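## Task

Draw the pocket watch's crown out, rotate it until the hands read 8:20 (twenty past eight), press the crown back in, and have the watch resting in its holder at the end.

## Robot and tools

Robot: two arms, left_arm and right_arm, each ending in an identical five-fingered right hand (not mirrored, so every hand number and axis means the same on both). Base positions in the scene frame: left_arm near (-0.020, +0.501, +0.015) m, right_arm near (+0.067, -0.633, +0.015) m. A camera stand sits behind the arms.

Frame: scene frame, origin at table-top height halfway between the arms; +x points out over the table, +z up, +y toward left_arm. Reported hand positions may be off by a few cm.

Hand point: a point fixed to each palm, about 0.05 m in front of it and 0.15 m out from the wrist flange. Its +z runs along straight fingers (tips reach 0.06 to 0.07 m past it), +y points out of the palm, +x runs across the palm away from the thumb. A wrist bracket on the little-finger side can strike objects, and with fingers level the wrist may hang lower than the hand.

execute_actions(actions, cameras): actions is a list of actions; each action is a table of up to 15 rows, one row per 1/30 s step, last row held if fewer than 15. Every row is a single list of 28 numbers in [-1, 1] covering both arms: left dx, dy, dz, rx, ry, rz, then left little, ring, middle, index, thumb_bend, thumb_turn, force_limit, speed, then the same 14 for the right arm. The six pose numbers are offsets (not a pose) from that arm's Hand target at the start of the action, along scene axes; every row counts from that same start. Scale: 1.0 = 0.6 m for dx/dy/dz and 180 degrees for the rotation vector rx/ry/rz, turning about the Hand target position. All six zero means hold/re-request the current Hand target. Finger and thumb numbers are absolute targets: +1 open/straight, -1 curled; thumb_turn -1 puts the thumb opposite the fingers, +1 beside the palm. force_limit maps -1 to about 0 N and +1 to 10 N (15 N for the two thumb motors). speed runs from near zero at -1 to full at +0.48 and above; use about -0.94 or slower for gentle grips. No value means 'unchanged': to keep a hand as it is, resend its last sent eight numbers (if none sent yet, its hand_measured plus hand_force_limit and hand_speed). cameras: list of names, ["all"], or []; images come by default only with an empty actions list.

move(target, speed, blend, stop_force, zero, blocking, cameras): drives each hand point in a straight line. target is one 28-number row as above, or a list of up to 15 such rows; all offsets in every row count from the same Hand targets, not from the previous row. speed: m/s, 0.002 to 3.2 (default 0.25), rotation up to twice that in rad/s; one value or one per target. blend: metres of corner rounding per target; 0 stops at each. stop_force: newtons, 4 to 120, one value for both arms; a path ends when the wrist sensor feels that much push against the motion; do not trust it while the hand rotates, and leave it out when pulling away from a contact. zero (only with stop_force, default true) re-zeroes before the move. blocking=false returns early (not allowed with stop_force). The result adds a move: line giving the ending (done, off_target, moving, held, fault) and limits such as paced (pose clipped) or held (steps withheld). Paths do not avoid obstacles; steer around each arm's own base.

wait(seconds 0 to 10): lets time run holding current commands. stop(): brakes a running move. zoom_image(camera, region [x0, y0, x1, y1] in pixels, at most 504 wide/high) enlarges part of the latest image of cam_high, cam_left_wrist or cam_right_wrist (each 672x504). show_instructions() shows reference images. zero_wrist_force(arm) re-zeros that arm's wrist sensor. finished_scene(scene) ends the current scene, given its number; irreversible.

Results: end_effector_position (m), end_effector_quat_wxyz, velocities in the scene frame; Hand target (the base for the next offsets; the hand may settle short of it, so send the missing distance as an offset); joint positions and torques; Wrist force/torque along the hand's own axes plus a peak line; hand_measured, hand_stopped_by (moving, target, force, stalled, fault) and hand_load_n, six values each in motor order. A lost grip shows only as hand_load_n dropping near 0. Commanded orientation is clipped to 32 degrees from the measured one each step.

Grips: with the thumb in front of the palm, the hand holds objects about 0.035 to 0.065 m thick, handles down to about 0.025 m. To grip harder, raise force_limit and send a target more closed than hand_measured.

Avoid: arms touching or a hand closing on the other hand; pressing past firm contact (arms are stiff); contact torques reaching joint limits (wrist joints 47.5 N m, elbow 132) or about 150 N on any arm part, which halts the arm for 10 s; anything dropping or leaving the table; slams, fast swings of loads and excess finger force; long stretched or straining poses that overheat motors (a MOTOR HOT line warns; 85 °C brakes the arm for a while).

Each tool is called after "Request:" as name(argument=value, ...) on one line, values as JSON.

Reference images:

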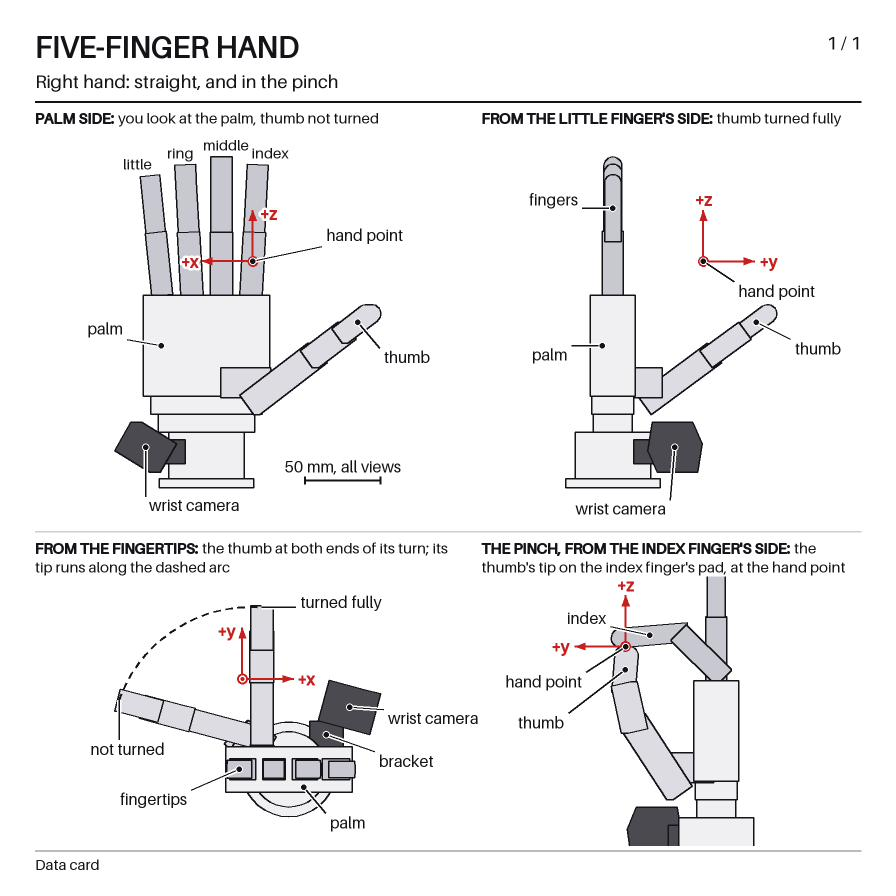

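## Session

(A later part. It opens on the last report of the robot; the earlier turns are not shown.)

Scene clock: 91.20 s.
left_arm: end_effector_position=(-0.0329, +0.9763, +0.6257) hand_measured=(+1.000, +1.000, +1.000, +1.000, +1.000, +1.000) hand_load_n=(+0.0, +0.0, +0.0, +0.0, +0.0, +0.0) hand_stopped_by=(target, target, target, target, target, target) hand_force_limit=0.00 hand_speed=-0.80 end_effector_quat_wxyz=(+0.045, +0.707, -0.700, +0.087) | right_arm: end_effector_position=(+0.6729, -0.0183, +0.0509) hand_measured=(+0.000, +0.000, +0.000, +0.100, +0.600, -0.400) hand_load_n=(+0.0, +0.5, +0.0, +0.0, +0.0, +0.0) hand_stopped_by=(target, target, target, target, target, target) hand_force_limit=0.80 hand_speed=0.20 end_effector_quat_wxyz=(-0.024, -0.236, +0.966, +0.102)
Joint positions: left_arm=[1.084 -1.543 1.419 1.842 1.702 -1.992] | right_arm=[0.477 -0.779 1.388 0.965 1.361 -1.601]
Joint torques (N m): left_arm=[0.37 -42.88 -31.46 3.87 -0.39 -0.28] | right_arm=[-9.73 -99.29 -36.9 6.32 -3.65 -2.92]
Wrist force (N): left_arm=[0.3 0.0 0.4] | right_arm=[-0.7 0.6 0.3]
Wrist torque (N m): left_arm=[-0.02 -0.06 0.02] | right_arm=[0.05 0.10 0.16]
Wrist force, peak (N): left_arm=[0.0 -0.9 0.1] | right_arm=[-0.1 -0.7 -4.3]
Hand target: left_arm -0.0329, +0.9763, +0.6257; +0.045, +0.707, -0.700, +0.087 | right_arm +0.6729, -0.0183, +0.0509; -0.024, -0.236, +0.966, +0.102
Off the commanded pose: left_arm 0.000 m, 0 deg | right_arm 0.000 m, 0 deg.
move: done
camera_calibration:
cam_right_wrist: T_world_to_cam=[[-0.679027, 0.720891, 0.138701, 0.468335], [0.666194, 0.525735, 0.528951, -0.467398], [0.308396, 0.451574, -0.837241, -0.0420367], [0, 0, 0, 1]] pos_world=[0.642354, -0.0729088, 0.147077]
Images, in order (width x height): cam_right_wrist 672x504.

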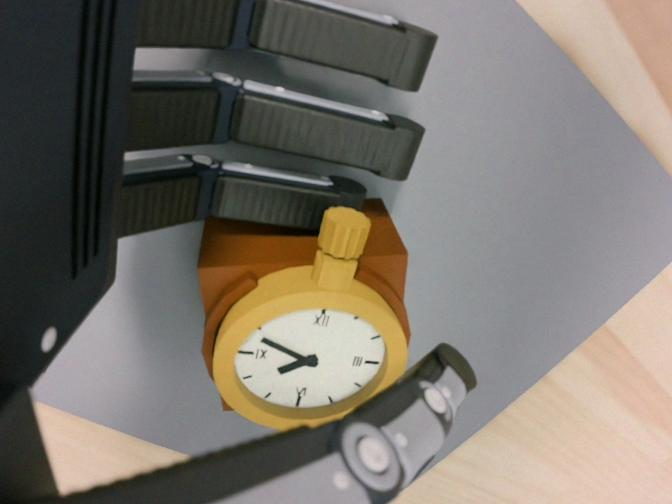

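Request:
move(target=[[0,0,0,0,0,0,1,1,1,1,1,1,0,-0.8,-0.006,0.0115,-0.0072,-0.3055,-0.159,0,0,0,0,0.1,0.0,-0.4,0.8,0.0],[0,0,0,0,0,0,1,1,1,1,1,1,0,-0.8,-0.0042,0.008,-0.0103,-0.3055,-0.159,0,0,0,0,0.1,0.0,-0.4,0.8,0.0],[0,0,0,0,0,0,1,1,1,1,1,1,0,-0.8,-0.0042,0.008,-0.0103,-0.3055,-0.159,0,0,0,0,-0.5,0.0,-0.4,0.8,-0.65],[0,0,0,0,0,0,1,1,1,1,1,1,0,-0.8,-0.0005,0.001,-0.0032,0,0,0,0,0,0,-0.5,0.0,-0.4,0.8,-0.65],[0,0,0,0,0,0,1,1,1,1,1,1,0,-0.8,-0.0005,0.001,-0.0032,0,0,0,0,0,0,0.1,0.0,-0.4,0.8,-0.1],[0,0,0,0,0,0,1,1,1,1,1,1,0,-0.8,0,0,0,0,0,0,0,0,0,0.1,0.0,-0.4,0.8,-0.1]], speed=[0.5,0.06,0.1,0.35,0.1,0.06])

Request:
move(target=[[0,0,0,0,0,0,1,1,1,1,1,1,0,-0.8,-0.006,0.0115,-0.0072,-0.3055,-0.159,0,0,0,0,0.1,0.0,-0.4,0.8,-0.1],[0,0,0,0,0,0,1,1,1,1,1,1,0,-0.8,-0.0042,0.008,-0.0103,-0.3055,-0.159,0,0,0,0,0.1,0.0,-0.4,0.8,-0.1],[0,0,0,0,0,0,1,1,1,1,1,1,0,-0.8,-0.0042,0.008,-0.0103,-0.3055,-0.159,0,0,0,0,-0.5,0.0,-0.4,0.8,-0.65],[0,0,0,0,0,0,1,1,1,1,1,1,0,-0.8,-0.0005,0.001,-0.0032,0,0,0,0,0,0,-0.5,0.0,-0.4,0.8,-0.65],[0,0,0,0,0,0,1,1,1,1,1,1,0,-0.8,-0.0005,0.001,-0.0032,0,0,0,0,0,0,0.1,0.0,-0.4,0.8,-0.1],[0,0,0,0,0,0,1,1,1,1,1,1,0,-0.8,0,0,0,0,0,0,0,0,0,0.1,0.0,-0.4,0.8,-0.1]], speed=[0.5,0.06,0.1,0.35,0.1,0.06])

Request:
move(target=[[0,0,0,0,0,0,1,1,1,1,1,1,0,-0.8,-0.006,0.0115,-0.0072,-0.3055,-0.159,0,0,0,0,0.1,0.0,-0.4,0.8,-0.1],[0,0,0,0,0,0,1,1,1,1,1,1,0,-0.8,-0.0042,0.008,-0.0103,-0.3055,-0.159,0,0,0,0,0.1,0.0,-0.4,0.8,-0.1],[0,0,0,0,0,0,1,1,1,1,1,1,0,-0.8,-0.0042,0.008,-0.0103,-0.3055,-0.159,0,0,0,0,-0.5,0.0,-0.4,0.8,-0.65],[0,0,0,0,0,0,1,1,1,1,1,1,0,-0.8,-0.0005,0.001,-0.0032,0,0,0,0,0,0,-0.5,0.0,-0.4,0.8,-0.65],[0,0,0,0,0,0,1,1,1,1,1,1,0,-0.8,-0.0005,0.001,-0.0032,0,0,0,0,0,0,0.1,0.0,-0.4,0.8,-0.1],[0,0,0,0,0,0,1,1,1,1,1,1,0,-0.8,0,0,0,0,0,0,0,0,0,0.1,0.6,-0.4,0.8,0.2]], speed=[0.5,0.06,0.1,0.35,0.1,0.06], cameras=["cam_right_wrist"])

Request:
zoom_image(camera="cam_right_wrist", region=[190, 200, 420, 430])

Scene clock: 98.53 s.
left_arm: end_effector_position=(-0.0329, +0.9763, +0.6257) hand_measured=(+1.000, +1.000, +1.000, +1.000, +1.000, +1.000) hand_load_n=(+0.0, +0.0, +0.0, +0.0, +0.0, +0.0) hand_stopped_by=(target, target, target, target, target, target) hand_force_limit=0.00 hand_speed=-0.80 end_effector_quat_wxyz=(+0.045, +0.707, -0.700, +0.087) | right_arm: end_effector_position=(+0.6728, -0.0184, +0.0507) hand_measured=(+0.000, +0.000, +0.000, +0.100, +0.000, -0.400) hand_load_n=(+0.0, +0.0, +0.0, +0.0, +0.0, +0.0) hand_stopped_by=(target, target, target, target, target, target) hand_force_limit=0.80 hand_speed=-0.10 end_effector_quat_wxyz=(-0.024, -0.236, +0.966, +0.102)
Joint positions: left_arm=[1.084 -1.543 1.419 1.842 1.702 -1.992] | right_arm=[0.477 -0.779 1.388 0.965 1.361 -1.601]
Joint torques (N m): left_arm=[0.02 -44.3 -32.55 3.85 -0.46 -0.14] | right_arm=[-10.23 -98.95 -37.71 6.32 -3.94 -3.17]
Wrist force (N): left_arm=[0.0 -0.1 0.0] | right_arm=[-0.9 0.3 0.3]
Wrist torque (N m): left_arm=[-0.02 0.00 0.00] | right_arm=[0.00 0.12 0.14]
Wrist force, peak (N): left_arm=[-0.5 -0.9 -0.1] | right_arm=[0.2 0.5 -3.9]
Hand target: left_arm -0.0329, +0.9763, +0.6257; +0.045, +0.707, -0.700, +0.087 | right_arm +0.6729, -0.0183, +0.0509; -0.024, -0.236, +0.966, +0.102
Off the commanded pose: left_arm 0.000 m, 0 deg | right_arm 0.000 m, 0 deg.
move: done

Scene clock: 104.77 s.
left_arm: end_effector_position=(-0.0329, +0.9763, +0.6257) hand_measured=(+1.000, +1.000, +1.000, +1.000, +1.000, +1.000) hand_load_n=(+0.0, +0.0, +0.0, +0.0, +0.0, +0.0) hand_stopped_by=(target, target, target, target, target, target) hand_force_limit=0.00 hand_speed=-0.80 end_effector_quat_wxyz=(+0.045, +0.707, -0.700, +0.087) | right_arm: end_effector_position=(+0.6728, -0.0184, +0.0507) hand_measured=(+0.000, +0.000, +0.000, +0.100, +0.000, -0.400) hand_load_n=(+0.0, +0.0, +0.0, +0.5, +0.0, +0.0) hand_stopped_by=(target, target, target, target, target, target) hand_force_limit=0.80 hand_speed=-0.10 end_effector_quat_wxyz=(-0.024, -0.236, +0.966, +0.102)
Joint positions: left_arm=[1.084 -1.543 1.419 1.842 1.702 -1.992] | right_arm=[0.477 -0.779 1.388 0.965 1.361 -1.601]
Joint torques (N m): left_arm=[0.79 -44.48 -31.73 3.95 -0.46 -0.29] | right_arm=[-11.02 -97.49 -38.15 6.12 -3.91 -2.73]
Wrist force (N): left_arm=[0.2 -0.2 -0.2] | right_arm=[-0.8 0.1 -0.4]
Wrist torque (N m): left_arm=[-0.03 -0.03 0.00] | right_arm=[0.00 0.12 0.13]
Wrist force, peak (N): left_arm=[-0.2 -1.0 0.0] | right_arm=[0.7 -0.2 -4.3]
Hand target: left_arm -0.0329, +0.9763, +0.6257; +0.045, +0.707, -0.700, +0.087 | right_arm +0.6729, -0.0183, +0.0509; -0.024, -0.236, +0.966, +0.102
Off the commanded pose: left_arm 0.000 m, 0 deg | right_arm 0.000 m, 0 deg.
move: done

Scene clock: 111.63 s.
left_arm: end_effector_position=(-0.0329, +0.9763, +0.6257) hand_measured=(+1.000, +1.000, +1.000, +1.000, +1.000, +1.000) hand_load_n=(+0.0, +0.0, +0.0, +0.0, -0.5, +0.0) hand_stopped_by=(target, target, target, target, target, target) hand_force_limit=0.00 hand_speed=-0.80 end_effector_quat_wxyz=(+0.045, +0.707, -0.700, +0.087) | right_arm: end_effector_position=(+0.6729, -0.0183, +0.0509) hand_measured=(+0.000, +0.000, +0.000, +0.100, +0.600, -0.400) hand_load_n=(+0.0, +0.0, +0.0, +0.0, +0.0, +0.0) hand_stopped_by=(target, target, target, target, target, target) hand_force_limit=0.80 hand_speed=0.20 end_effector_quat_wxyz=(-0.024, -0.236, +0.966, +0.102)
Joint positions: left_arm=[1.084 -1.543 1.419 1.842 1.702 -1.992] | right_arm=[0.477 -0.779 1.388 0.965 1.361 -1.601]
Joint torques (N m): left_arm=[0.55 -43.96 -32.73 3.69 -0.61 -0.13] | right_arm=[-9.67 -100.04 -36.77 6.28 -3.58 -3.07]
Wrist force (N): left_arm=[0.2 -0.4 0.1] | right_arm=[-0.9 0.1 0.6]
Wrist torque (N m): left_arm=[-0.06 -0.03 0.00] | right_arm=[-0.05 0.10 0.14]
Wrist force, peak (N): left_arm=[-0.5 -0.8 -0.4] | right_arm=[0.2 1.2 -3.9]
Hand target: left_arm -0.0329, +0.9763, +0.6257; +0.045, +0.707, -0.700, +0.087 | right_arm +0.6729, -0.0183, +0.0509; -0.024, -0.236, +0.966, +0.102
Off the commanded pose: left_arm 0.000 m, 0 deg | right_arm 0.000 m, 0 deg.
move: done
camera_calibration:
cam_right_wrist: T_world_to_cam=[[-0.679027, 0.720891, 0.138701, 0.468335], [0.666194, 0.525735, 0.528951, -0.467398], [0.308396, 0.451574, -0.837241, -0.0420367], [0, 0, 0, 1]] pos_world=[0.642354, -0.0729088, 0.147077]
Images, in order (width x height): cam_right_wrist 672x504.

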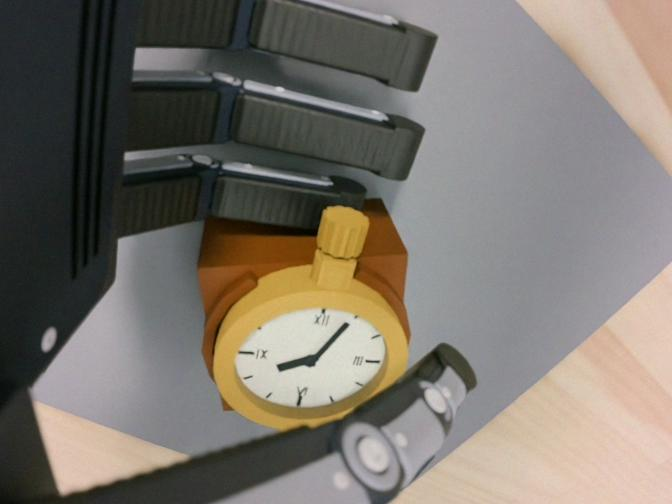

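Scaled by 2.191 from the camera's 672x504 image, which has a finer 960x720 frame.

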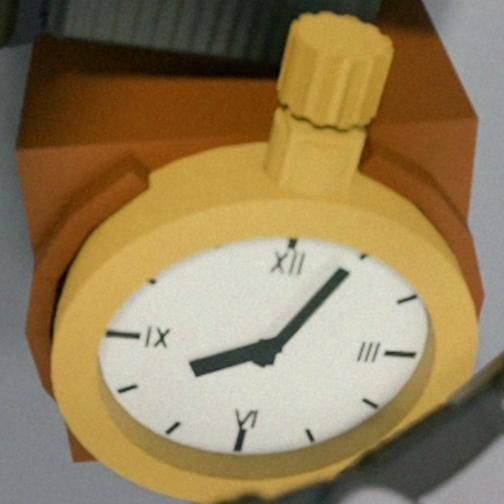

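Request:
move(target=[[0,0,0,0,0,0,1,1,1,1,1,1,0,-0.8,-0.006,0.0115,-0.0075,-0.3129,-0.1629,0,0,0,0,0.1,0.0,-0.4,0.8,0.0],[0,0,0,0,0,0,1,1,1,1,1,1,0,-0.8,-0.0042,0.008,-0.0106,-0.3129,-0.1629,0,0,0,0,0.1,0.0,-0.4,0.8,0.0],[0,0,0,0,0,0,1,1,1,1,1,1,0,-0.8,-0.0042,0.008,-0.0106,-0.3129,-0.1629,0,0,0,0,-0.5,0.0,-0.4,0.8,-0.65],[0,0,0,0,0,0,1,1,1,1,1,1,0,-0.8,-0.0005,0.001,-0.0032,0.0074,0.0038,0,0,0,0,-0.5,0.0,-0.4,0.8,-0.65],[0,0,0,0,0,0,1,1,1,1,1,1,0,-0.8,-0.0005,0.001,-0.0032,0.0074,0.0038,0,0,0,0,0.1,0.0,-0.4,0.8,-0.1],[0,0,0,0,0,0,1,1,1,1,1,1,0,-0.8,0,0,0,0.0074,0.0038,0,0,0,0,0.1,0.0,-0.4,0.8,-0.1]], speed=[0.5,0.06,0.1,0.35,0.1,0.06])

Request:
move(target=[[0,0,0,0,0,0,1,1,1,1,1,1,0,-0.8,-0.006,0.0115,-0.0075,-0.3203,-0.1667,0,0,0,0,0.1,0.0,-0.4,0.8,-0.1],[0,0,0,0,0,0,1,1,1,1,1,1,0,-0.8,-0.0042,0.008,-0.0106,-0.3203,-0.1667,0,0,0,0,0.1,0.0,-0.4,0.8,-0.1],[0,0,0,0,0,0,1,1,1,1,1,1,0,-0.8,-0.0042,0.008,-0.0106,-0.3203,-0.1667,0,0,0,0,-0.5,0.0,-0.4,0.8,-0.65],[0,0,0,0,0,0,1,1,1,1,1,1,0,-0.8,-0.0005,0.001,-0.0032,0,0,0,0,0,0,-0.5,0.0,-0.4,0.8,-0.65],[0,0,0,0,0,0,1,1,1,1,1,1,0,-0.8,-0.0005,0.001,-0.0032,0,0,0,0,0,0,0.1,0.0,-0.4,0.8,-0.1],[0,0,0,0,0,0,1,1,1,1,1,1,0,-0.8,0,0,0,0,0,0,0,0,0,0.1,0.6,-0.4,0.8,0.2]], speed=[0.5,0.06,0.1,0.35,0.1,0.06], cameras=["cam_right_wrist"])

Request:
zoom_image(camera="cam_right_wrist", region=[190, 200, 420, 430])

Scene clock: 119.13 s.
left_arm: end_effector_position=(-0.0329, +0.9763, +0.6257) hand_measured=(+1.000, +1.000, +1.000, +1.000, +1.000, +1.000) hand_load_n=(+0.0, +0.0, +0.0, +0.0, +0.0, +0.0) hand_stopped_by=(target, target, target, target, target, target) hand_force_limit=0.00 hand_speed=-0.80 end_effector_quat_wxyz=(+0.045, +0.707, -0.700, +0.087) | right_arm: end_effector_position=(+0.6728, -0.0184, +0.0507) hand_measured=(+0.000, +0.000, +0.000, +0.100, +0.000, -0.400) hand_load_n=(+0.0, +0.0, +0.0, +0.0, +0.0, +0.5) hand_stopped_by=(target, target, target, target, target, target) hand_force_limit=0.80 hand_speed=-0.10 end_effector_quat_wxyz=(-0.027, -0.236, +0.965, +0.115)
Joint positions: left_arm=[1.084 -1.543 1.419 1.842 1.702 -1.992] | right_arm=[0.469 -0.777 1.393 0.962 1.335 -1.609]
Joint torques (N m): left_arm=[1.5 -43.91 -31.77 3.82 -0.63 -0.15] | right_arm=[-10.75 -102.38 -38.17 6.75 -3.81 -2.72]
Wrist force (N): left_arm=[-0.1 -0.9 0.4] | right_arm=[-1.0 0.5 0.5]
Wrist torque (N m): left_arm=[-0.17 0.01 -0.04] | right_arm=[0.02 0.14 0.13]
Wrist force, peak (N): left_arm=[-0.1 -0.9 0.4] | right_arm=[0.3 1.0 -4.2]
Hand target: left_arm -0.0329, +0.9763, +0.6257; +0.045, +0.707, -0.700, +0.087 | right_arm +0.6729, -0.0183, +0.0509; -0.027, -0.236, +0.965, +0.115
Off the commanded pose: left_arm 0.000 m, 0 deg | right_arm 0.000 m, 0 deg.
move: done

Scene clock: 126.13 s.
left_arm: end_effector_position=(-0.0329, +0.9763, +0.6257) hand_measured=(+1.000, +1.000, +1.000, +1.000, +1.000, +1.000) hand_load_n=(+0.0, +0.0, +0.0, +0.0, +0.0, +0.0) hand_stopped_by=(target, target, target, target, target, target) hand_force_limit=0.00 hand_speed=-0.80 end_effector_quat_wxyz=(+0.045, +0.707, -0.700, +0.087) | right_arm: end_effector_position=(+0.6729, -0.0183, +0.0509) hand_measured=(+0.000, +0.000, +0.000, +0.100, +0.600, -0.400) hand_load_n=(+0.0, +0.0, +0.0, +0.0, +0.0, +0.0) hand_stopped_by=(target, target, target, target, target, target) hand_force_limit=0.80 hand_speed=0.20 end_effector_quat_wxyz=(-0.027, -0.236, +0.965, +0.115)
Joint positions: left_arm=[1.084 -1.543 1.419 1.842 1.702 -1.992] | right_arm=[0.469 -0.777 1.393 0.962 1.335 -1.61]
Joint torques (N m): left_arm=[0.69 -44.33 -31.77 4.11 -0.72 -0.33] | right_arm=[-11.86 -101.22 -36.49 6.26 -3.57 -2.68]
Wrist force (N): left_arm=[0.4 0.0 0.0] | right_arm=[-0.9 0.3 0.3]
Wrist torque (N m): left_arm=[0.00 -0.07 0.03] | right_arm=[0.00 0.13 0.14]
Wrist force, peak (N): left_arm=[0.3 -0.8 -0.5] | right_arm=[-0.2 0.1 -4.7]
Hand target: left_arm -0.0329, +0.9763, +0.6257; +0.045, +0.707, -0.700, +0.087 | right_arm +0.6729, -0.0183, +0.0509; -0.027, -0.236, +0.965, +0.115
Off the commanded pose: left_arm 0.000 m, 0 deg | right_arm 0.000 m, 0 deg.
move: done
camera_calibration:
cam_right_wrist: T_world_to_cam=[[-0.677179, 0.71741, 0.163561, 0.465726], [0.67257, 0.513324, 0.533056, -0.472121], [0.29846, 0.47098, -0.83012, -0.0353369], [0, 0, 0, 1]] pos_world=[0.643461, -0.0751222, 0.146159]
Images, in order (width x height): cam_right_wrist 672x504.

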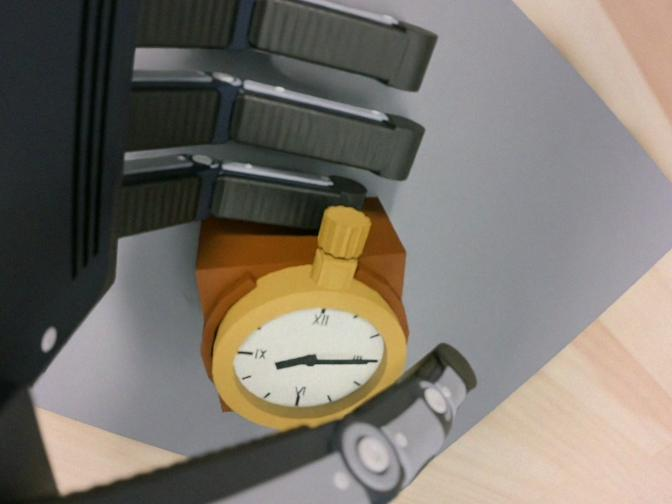

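Scaled by 2.191 from the camera's 672x504 image, which has a finer 960x720 frame.

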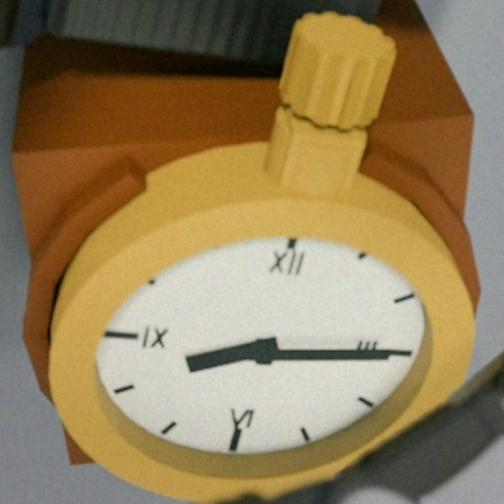

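Request:
move(target=[[0,0,0,0,0,0,1,1,1,1,1,1,0,-0.8,-0.006,0.0115,-0.0076,-0.3253,-0.1693,0,0,0,0,0.1,0.0,-0.4,0.8,0.0],[0,0,0,0,0,0,1,1,1,1,1,1,0,-0.8,-0.0042,0.008,-0.0108,-0.3253,-0.1693,0,0,0,0,0.1,0.0,-0.4,0.8,0.0],[0,0,0,0,0,0,1,1,1,1,1,1,0,-0.8,-0.0042,0.008,-0.0108,-0.3253,-0.1693,0,0,0,0,-0.5,0.0,-0.4,0.8,-0.65],[0,0,0,0,0,0,1,1,1,1,1,1,0,-0.8,-0.0005,0.001,-0.0032,0.0049,0.0026,0,0,0,0,-0.5,0.0,-0.4,0.8,-0.65],[0,0,0,0,0,0,1,1,1,1,1,1,0,-0.8,-0.0005,0.001,-0.0032,0.0049,0.0026,0,0,0,0,0.1,0.0,-0.4,0.8,-0.1],[0,0,0,0,0,0,1,1,1,1,1,1,0,-0.8,0,0,0,0.0049,0.0026,0,0,0,0,0.1,0.6,-0.4,0.8,0.2]], speed=[0.5,0.06,0.1,0.35,0.1,0.06], cameras=["cam_right_wrist"])

Request:
zoom_image(camera="cam_right_wrist", region=[190, 200, 420, 430])

Scene clock: 133.87 s.
left_arm: end_effector_position=(-0.0329, +0.9763, +0.6257) hand_measured=(+1.000, +1.000, +1.000, +1.000, +1.000, +1.000) hand_load_n=(+0.0, +0.0, +0.0, +0.0, +0.0, +0.0) hand_stopped_by=(target, target, target, target, target, target) hand_force_limit=0.00 hand_speed=-0.80 end_effector_quat_wxyz=(+0.045, +0.707, -0.700, +0.087) | right_arm: end_effector_position=(+0.6729, -0.0183, +0.0509) hand_measured=(+0.000, +0.000, +0.000, +0.100, +0.600, -0.400) hand_load_n=(+0.0, +0.0, +0.0, +0.0, +0.0, +0.0) hand_stopped_by=(target, target, target, target, target, target) hand_force_limit=0.80 hand_speed=0.20 end_effector_quat_wxyz=(-0.029, -0.236, +0.964, +0.123)
Joint positions: left_arm=[1.084 -1.543 1.419 1.842 1.702 -1.992] | right_arm=[0.463 -0.776 1.395 0.96 1.317 -1.615]
Joint torques (N m): left_arm=[1.06 -43.43 -31.97 3.9 -0.71 0.01] | right_arm=[-10.27 -101.65 -37.4 6.61 -3.24 -3.04]
Wrist force (N): left_arm=[-0.4 0.0 0.1] | right_arm=[-1.0 0.6 0.6]
Wrist torque (N m): left_arm=[0.00 0.06 -0.03] | right_arm=[0.04 0.13 0.15]
Wrist force, peak (N): left_arm=[-0.8 -0.3 0.5] | right_arm=[-0.8 0.5 -4.3]
Hand target: left_arm -0.0329, +0.9763, +0.6257; +0.045, +0.707, -0.700, +0.087 | right_arm +0.6729, -0.0183, +0.0509; -0.029, -0.236, +0.964, +0.123
Off the commanded pose: left_arm 0.000 m, 0 deg | right_arm 0.000 m, 0 deg.
move: done
camera_calibration:
cam_right_wrist: T_world_to_cam=[[-0.675819, 0.714714, 0.180147, 0.463903], [0.676916, 0.505135, 0.535372, -0.475323], [0.291639, 0.483759, -0.825181, -0.0308517], [0, 0, 0, 1]] pos_world=[0.644266, -0.0765305, 0.145445]
Images, in order (width x height): cam_right_wrist 672x504.

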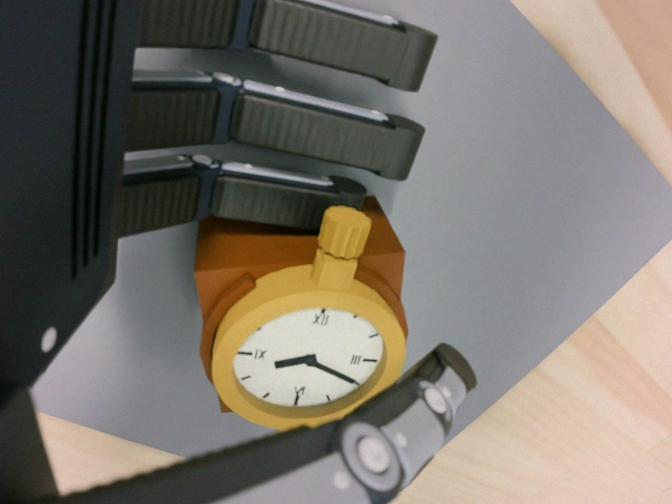

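Scaled by 2.191 from the camera's 672x504 image, which has a finer 960x720 frame.

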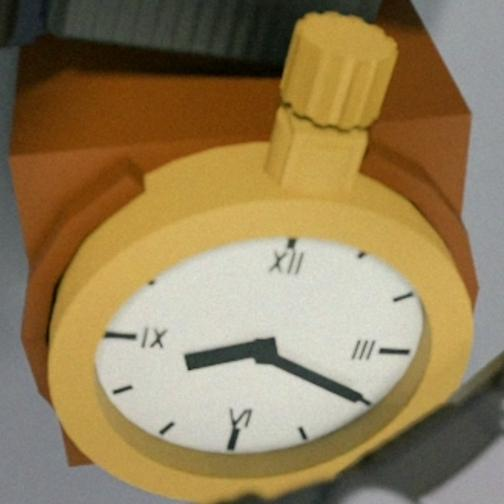

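Request:
move(target=[[0,0,0,0,0,0,1,1,1,1,1,1,0,-0.8,-0.0013,0.0025,0.0002,-0.0715,-0.0372,0,0,0,0,0.1,1.0,-0.4,0.6,0.2],[0,0,0,0,0,0,1,1,1,1,1,1,0,-0.8,0.0257,-0.0492,0.0002,-0.0715,-0.0372,0,0,0,0,0.1,1.0,-0.4,0.6,0.2],[0,0,0,0,0,0,1,1,1,1,1,1,0,-0.8,-0.011,-0.063,0.021,-0.0715,-0.0372,0.0111,0,0,0,0.1,1.0,-0.4,0.6,0.2],[0,0,0,0,0,0,1,1,1,1,1,1,0,-0.8,-0.048,0.0023,0.021,-0.0715,-0.0372,0.0111,0,0,0,0.1,1.0,-0.4,0.6,0.2]], speed=[0.1,0.12,0.15,0.12], blend=[0,0.008,0.008,0], cameras=["cam_right_wrist"])

Request:
zoom_image(camera="cam_right_wrist", region=[200, 180, 430, 410])

Scene clock: 138.93 s.
left_arm: end_effector_position=(-0.0329, +0.9763, +0.6257) hand_measured=(+1.000, +1.000, +1.000, +1.000, +1.000, +1.000) hand_load_n=(+0.0, +0.0, +0.0, +0.0, -0.5, +0.0) hand_stopped_by=(target, target, target, target, target, target) hand_force_limit=0.00 hand_speed=-0.80 end_effector_quat_wxyz=(+0.045, +0.707, -0.700, +0.087) | right_arm: end_effector_position=(+0.6442, -0.0172, +0.0635) hand_measured=(+0.000, +0.000, +0.000, +0.100, +1.000, -0.400) hand_load_n=(+0.0, +0.5, +0.0, +0.0, +0.0, -0.5) hand_stopped_by=(target, target, target, target, target, target) hand_force_limit=0.60 hand_speed=0.20 end_effector_quat_wxyz=(-0.001, -0.255, +0.967, +0.000)
Joint positions: left_arm=[1.084 -1.543 1.419 1.842 1.702 -1.992] | right_arm=[0.564 -0.815 1.392 0.996 1.57 -1.549]
Joint torques (N m): left_arm=[0.91 -44.35 -31.47 4.04 -0.77 -0.19] | right_arm=[14.86 -67.71 -39.13 6.64 -1.49 3.49]
Wrist force (N): left_arm=[0.0 -0.2 0.1] | right_arm=[-1.1 1.2 0.1]
Wrist torque (N m): left_arm=[-0.04 -0.01 -0.01] | right_arm=[0.14 0.22 0.00]
Wrist force, peak (N): left_arm=[-0.1 -0.9 -0.5] | right_arm=[-1.1 2.3 0.5]
Hand target: left_arm -0.0329, +0.9763, +0.6257; +0.045, +0.707, -0.700, +0.087 | right_arm +0.6441, -0.0170, +0.0635; -0.001, -0.255, +0.967, +0.000
Off the commanded pose: left_arm 0.000 m, 0 deg | right_arm 0.000 m, 0 deg.
move: done
camera_calibration:
cam_right_wrist: T_world_to_cam=[[-0.707659, 0.703892, -0.061285, 0.477122], [0.59712, 0.642168, 0.480696, -0.405992], [0.377713, 0.303574, -0.874743, -0.0680213], [0, 0, 0, 1]] pos_world=[0.605758, -0.0544776, 0.164898]
Images, in order (width x height): cam_right_wrist 672x504.

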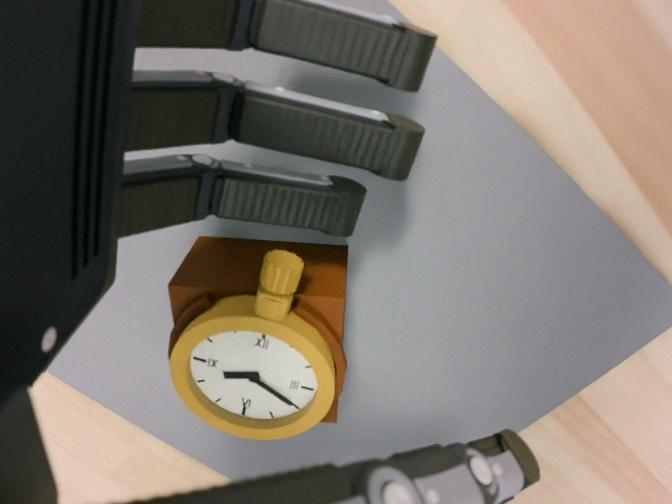

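Scaled by 2.191 from the camera's 672x504 image, which has a finer 960x720 frame.

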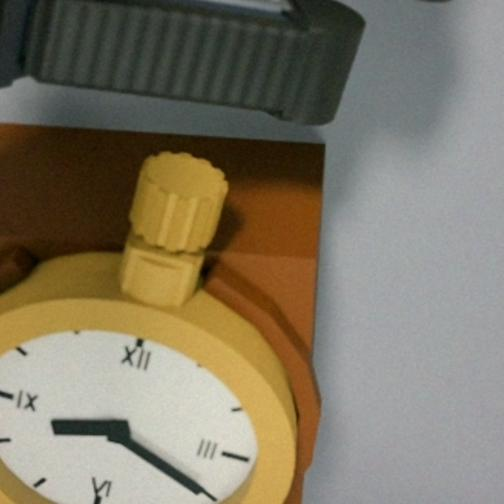

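Request:
move(target=[[0,0,0,0,0,0,1,1,1,1,1,1,0,-0.8,0.0116,0.0066,0,0,0,0,0,0,0,0.1,1.0,-0.4,0.6,0.2],[0,0,0,0,0,0,1,1,1,1,1,1,0,-0.8,0.0377,0.0213,0,0,0,0,0,0,0,0.1,1.0,-0.4,0.6,0.2]], speed=[0.05,0.012], stop_force=14)

Request:
move(target=[0,0,0,0,0,0,1,1,1,1,1,1,0,-0.8,-0.0276,-0.0156,0,0,0,0,0,0,0,0.1,1.0,-0.4,0.6,0.2], speed=0.08, cameras=["cam_right_wrist"])

Request:
zoom_image(camera="cam_right_wrist", region=[200, 200, 430, 430])

Scene clock: 141.40 s.
left_arm: end_effector_position=(-0.0329, +0.9763, +0.6257) hand_measured=(+1.000, +1.000, +1.000, +1.000, +1.000, +1.000) hand_load_n=(+0.0, +0.0, +0.0, +0.0, +0.0, -0.5) hand_stopped_by=(target, target, target, target, target, target) hand_force_limit=0.00 hand_speed=-0.80 end_effector_quat_wxyz=(+0.045, +0.707, -0.700, +0.087) | right_arm: end_effector_position=(+0.6573, -0.0095, +0.0635) hand_measured=(+0.000, +0.000, +0.000, +0.100, +1.000, -0.400) hand_load_n=(+0.0, +0.0, +0.0, -1.0, +0.0, +0.0) hand_stopped_by=(target, target, target, target, target, target) hand_force_limit=0.60 hand_speed=0.20 end_effector_quat_wxyz=(-0.001, -0.255, +0.967, +0.000)
Joint positions: left_arm=[1.084 -1.543 1.419 1.842 1.702 -1.992] | right_arm=[0.564 -0.794 1.352 1.015 1.57 -1.549]
Joint torques (N m): left_arm=[1.11 -44.76 -31.89 4.09 -0.69 -0.18] | right_arm=[-7.7 -102.51 -27.27 -3.21 2.7 1.67]
Wrist force (N): left_arm=[-0.1 -0.2 0.1] | right_arm=[11.3 1.1 0.3]
Wrist torque (N m): left_arm=[-0.03 0.02 -0.01] | right_arm=[0.16 0.44 0.34]
Wrist force, peak (N): left_arm=[-0.1 -0.1 -0.8] | right_arm=[20.6 0.7 0.0]
Hand target: left_arm -0.0329, +0.9763, +0.6257; +0.045, +0.707, -0.700, +0.087 | right_arm +0.6573, -0.0095, +0.0635; -0.001, -0.255, +0.967, +0.000 (not the last commanded pose)
Off the commanded pose: left_arm 0.000 m, 0 deg | right_arm 0.011 m, 0 deg.
move: contact (right_arm); path passed 1 of 2 targets

Scene clock: 142.33 s.
left_arm: end_effector_position=(-0.0329, +0.9763, +0.6257) hand_measured=(+1.000, +1.000, +1.000, +1.000, +1.000, +1.000) hand_load_n=(+0.0, +0.0, +0.0, +0.0, +0.0, +0.0) hand_stopped_by=(target, target, target, target, target, target) hand_force_limit=0.00 hand_speed=-0.80 end_effector_quat_wxyz=(+0.045, +0.707, -0.700, +0.087) | right_arm: end_effector_position=(+0.6409, -0.0188, +0.0635) hand_measured=(+0.000, +0.000, +0.000, +0.100, +1.000, -0.400) hand_load_n=(+0.0, +0.0, +0.0, +0.0, +0.0, +0.0) hand_stopped_by=(target, target, target, target, target, target) hand_force_limit=0.60 hand_speed=0.20 end_effector_quat_wxyz=(-0.001, -0.255, +0.967, +0.000)
Joint positions: left_arm=[1.084 -1.543 1.419 1.842 1.702 -1.992] | right_arm=[0.564 -0.82 1.401 0.992 1.57 -1.548]
Joint torques (N m): left_arm=[1.14 -43.34 -32.04 3.92 -0.52 0.05] | right_arm=[13.53 -96.71 -20.14 0.09 1.66 2.9]
Wrist force (N): left_arm=[0.4 -0.3 -0.1] | right_arm=[1.0 0.3 0.6]
Wrist torque (N m): left_arm=[-0.04 -0.06 0.02] | right_arm=[-0.03 -0.10 0.10]
Wrist force, peak (N): left_arm=[0.5 -0.7 -0.2] | right_arm=[11.3 0.7 -0.3]
Hand target: left_arm -0.0329, +0.9763, +0.6257; +0.045, +0.707, -0.700, +0.087 | right_arm +0.6407, -0.0188, +0.0635; -0.001, -0.255, +0.967, +0.000
Off the commanded pose: left_arm 0.000 m, 0 deg | right_arm 0.000 m, 0 deg.
move: done
camera_calibration:
cam_right_wrist: T_world_to_cam=[[-0.707684, 0.703858, -0.061381, 0.475871], [0.597151, 0.642297, 0.480484, -0.403035], [0.377618, 0.303377, -0.874853, -0.0662556], [0, 0, 0, 1]] pos_world=[0.602458, -0.0559773, 0.164897]
Images, in order (width x height): cam_right_wrist 672x504.

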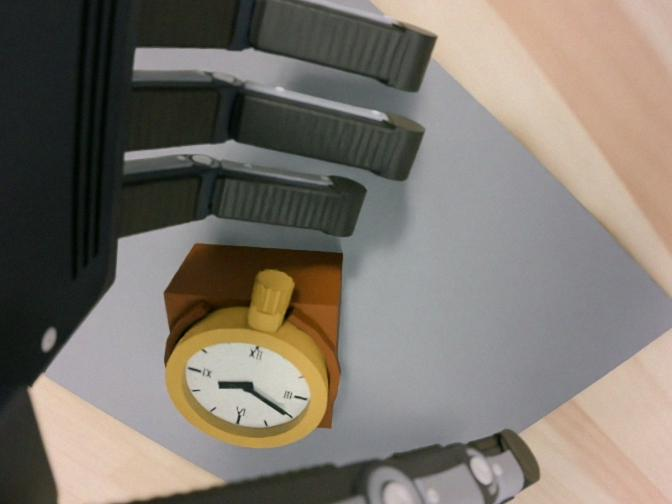

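Scaled by 2.191 from the camera's 672x504 image, which has a finer 960x720 frame.

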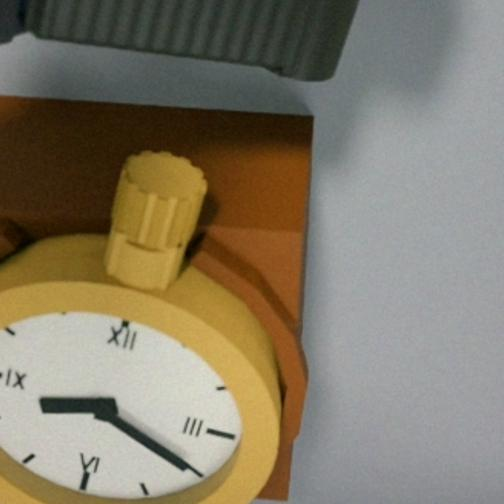

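Request:
zoom_image(camera="cam_right_wrist", region=[220, 250, 320, 350])

Request:
zoom_image(camera="cam_right_wrist", region=[165, 325, 325, 445])

Scaled by 5.040 from the camera's 672x504 image, which has a finer 960x720 frame.

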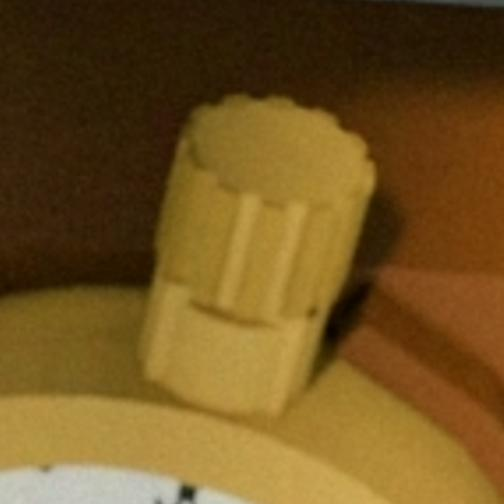

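Scaled by 3.150 from the camera's 672x504 image, which has a finer 960x720 frame.

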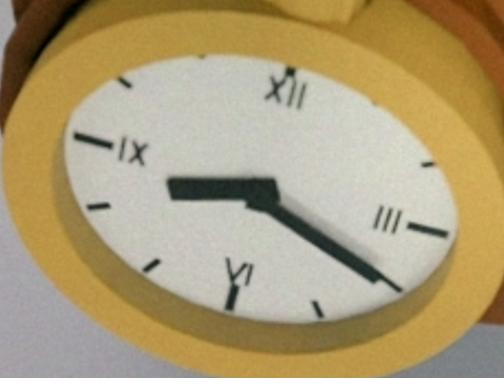

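Request:
finished_scene(scene=2)

The scene is finished: the task was done.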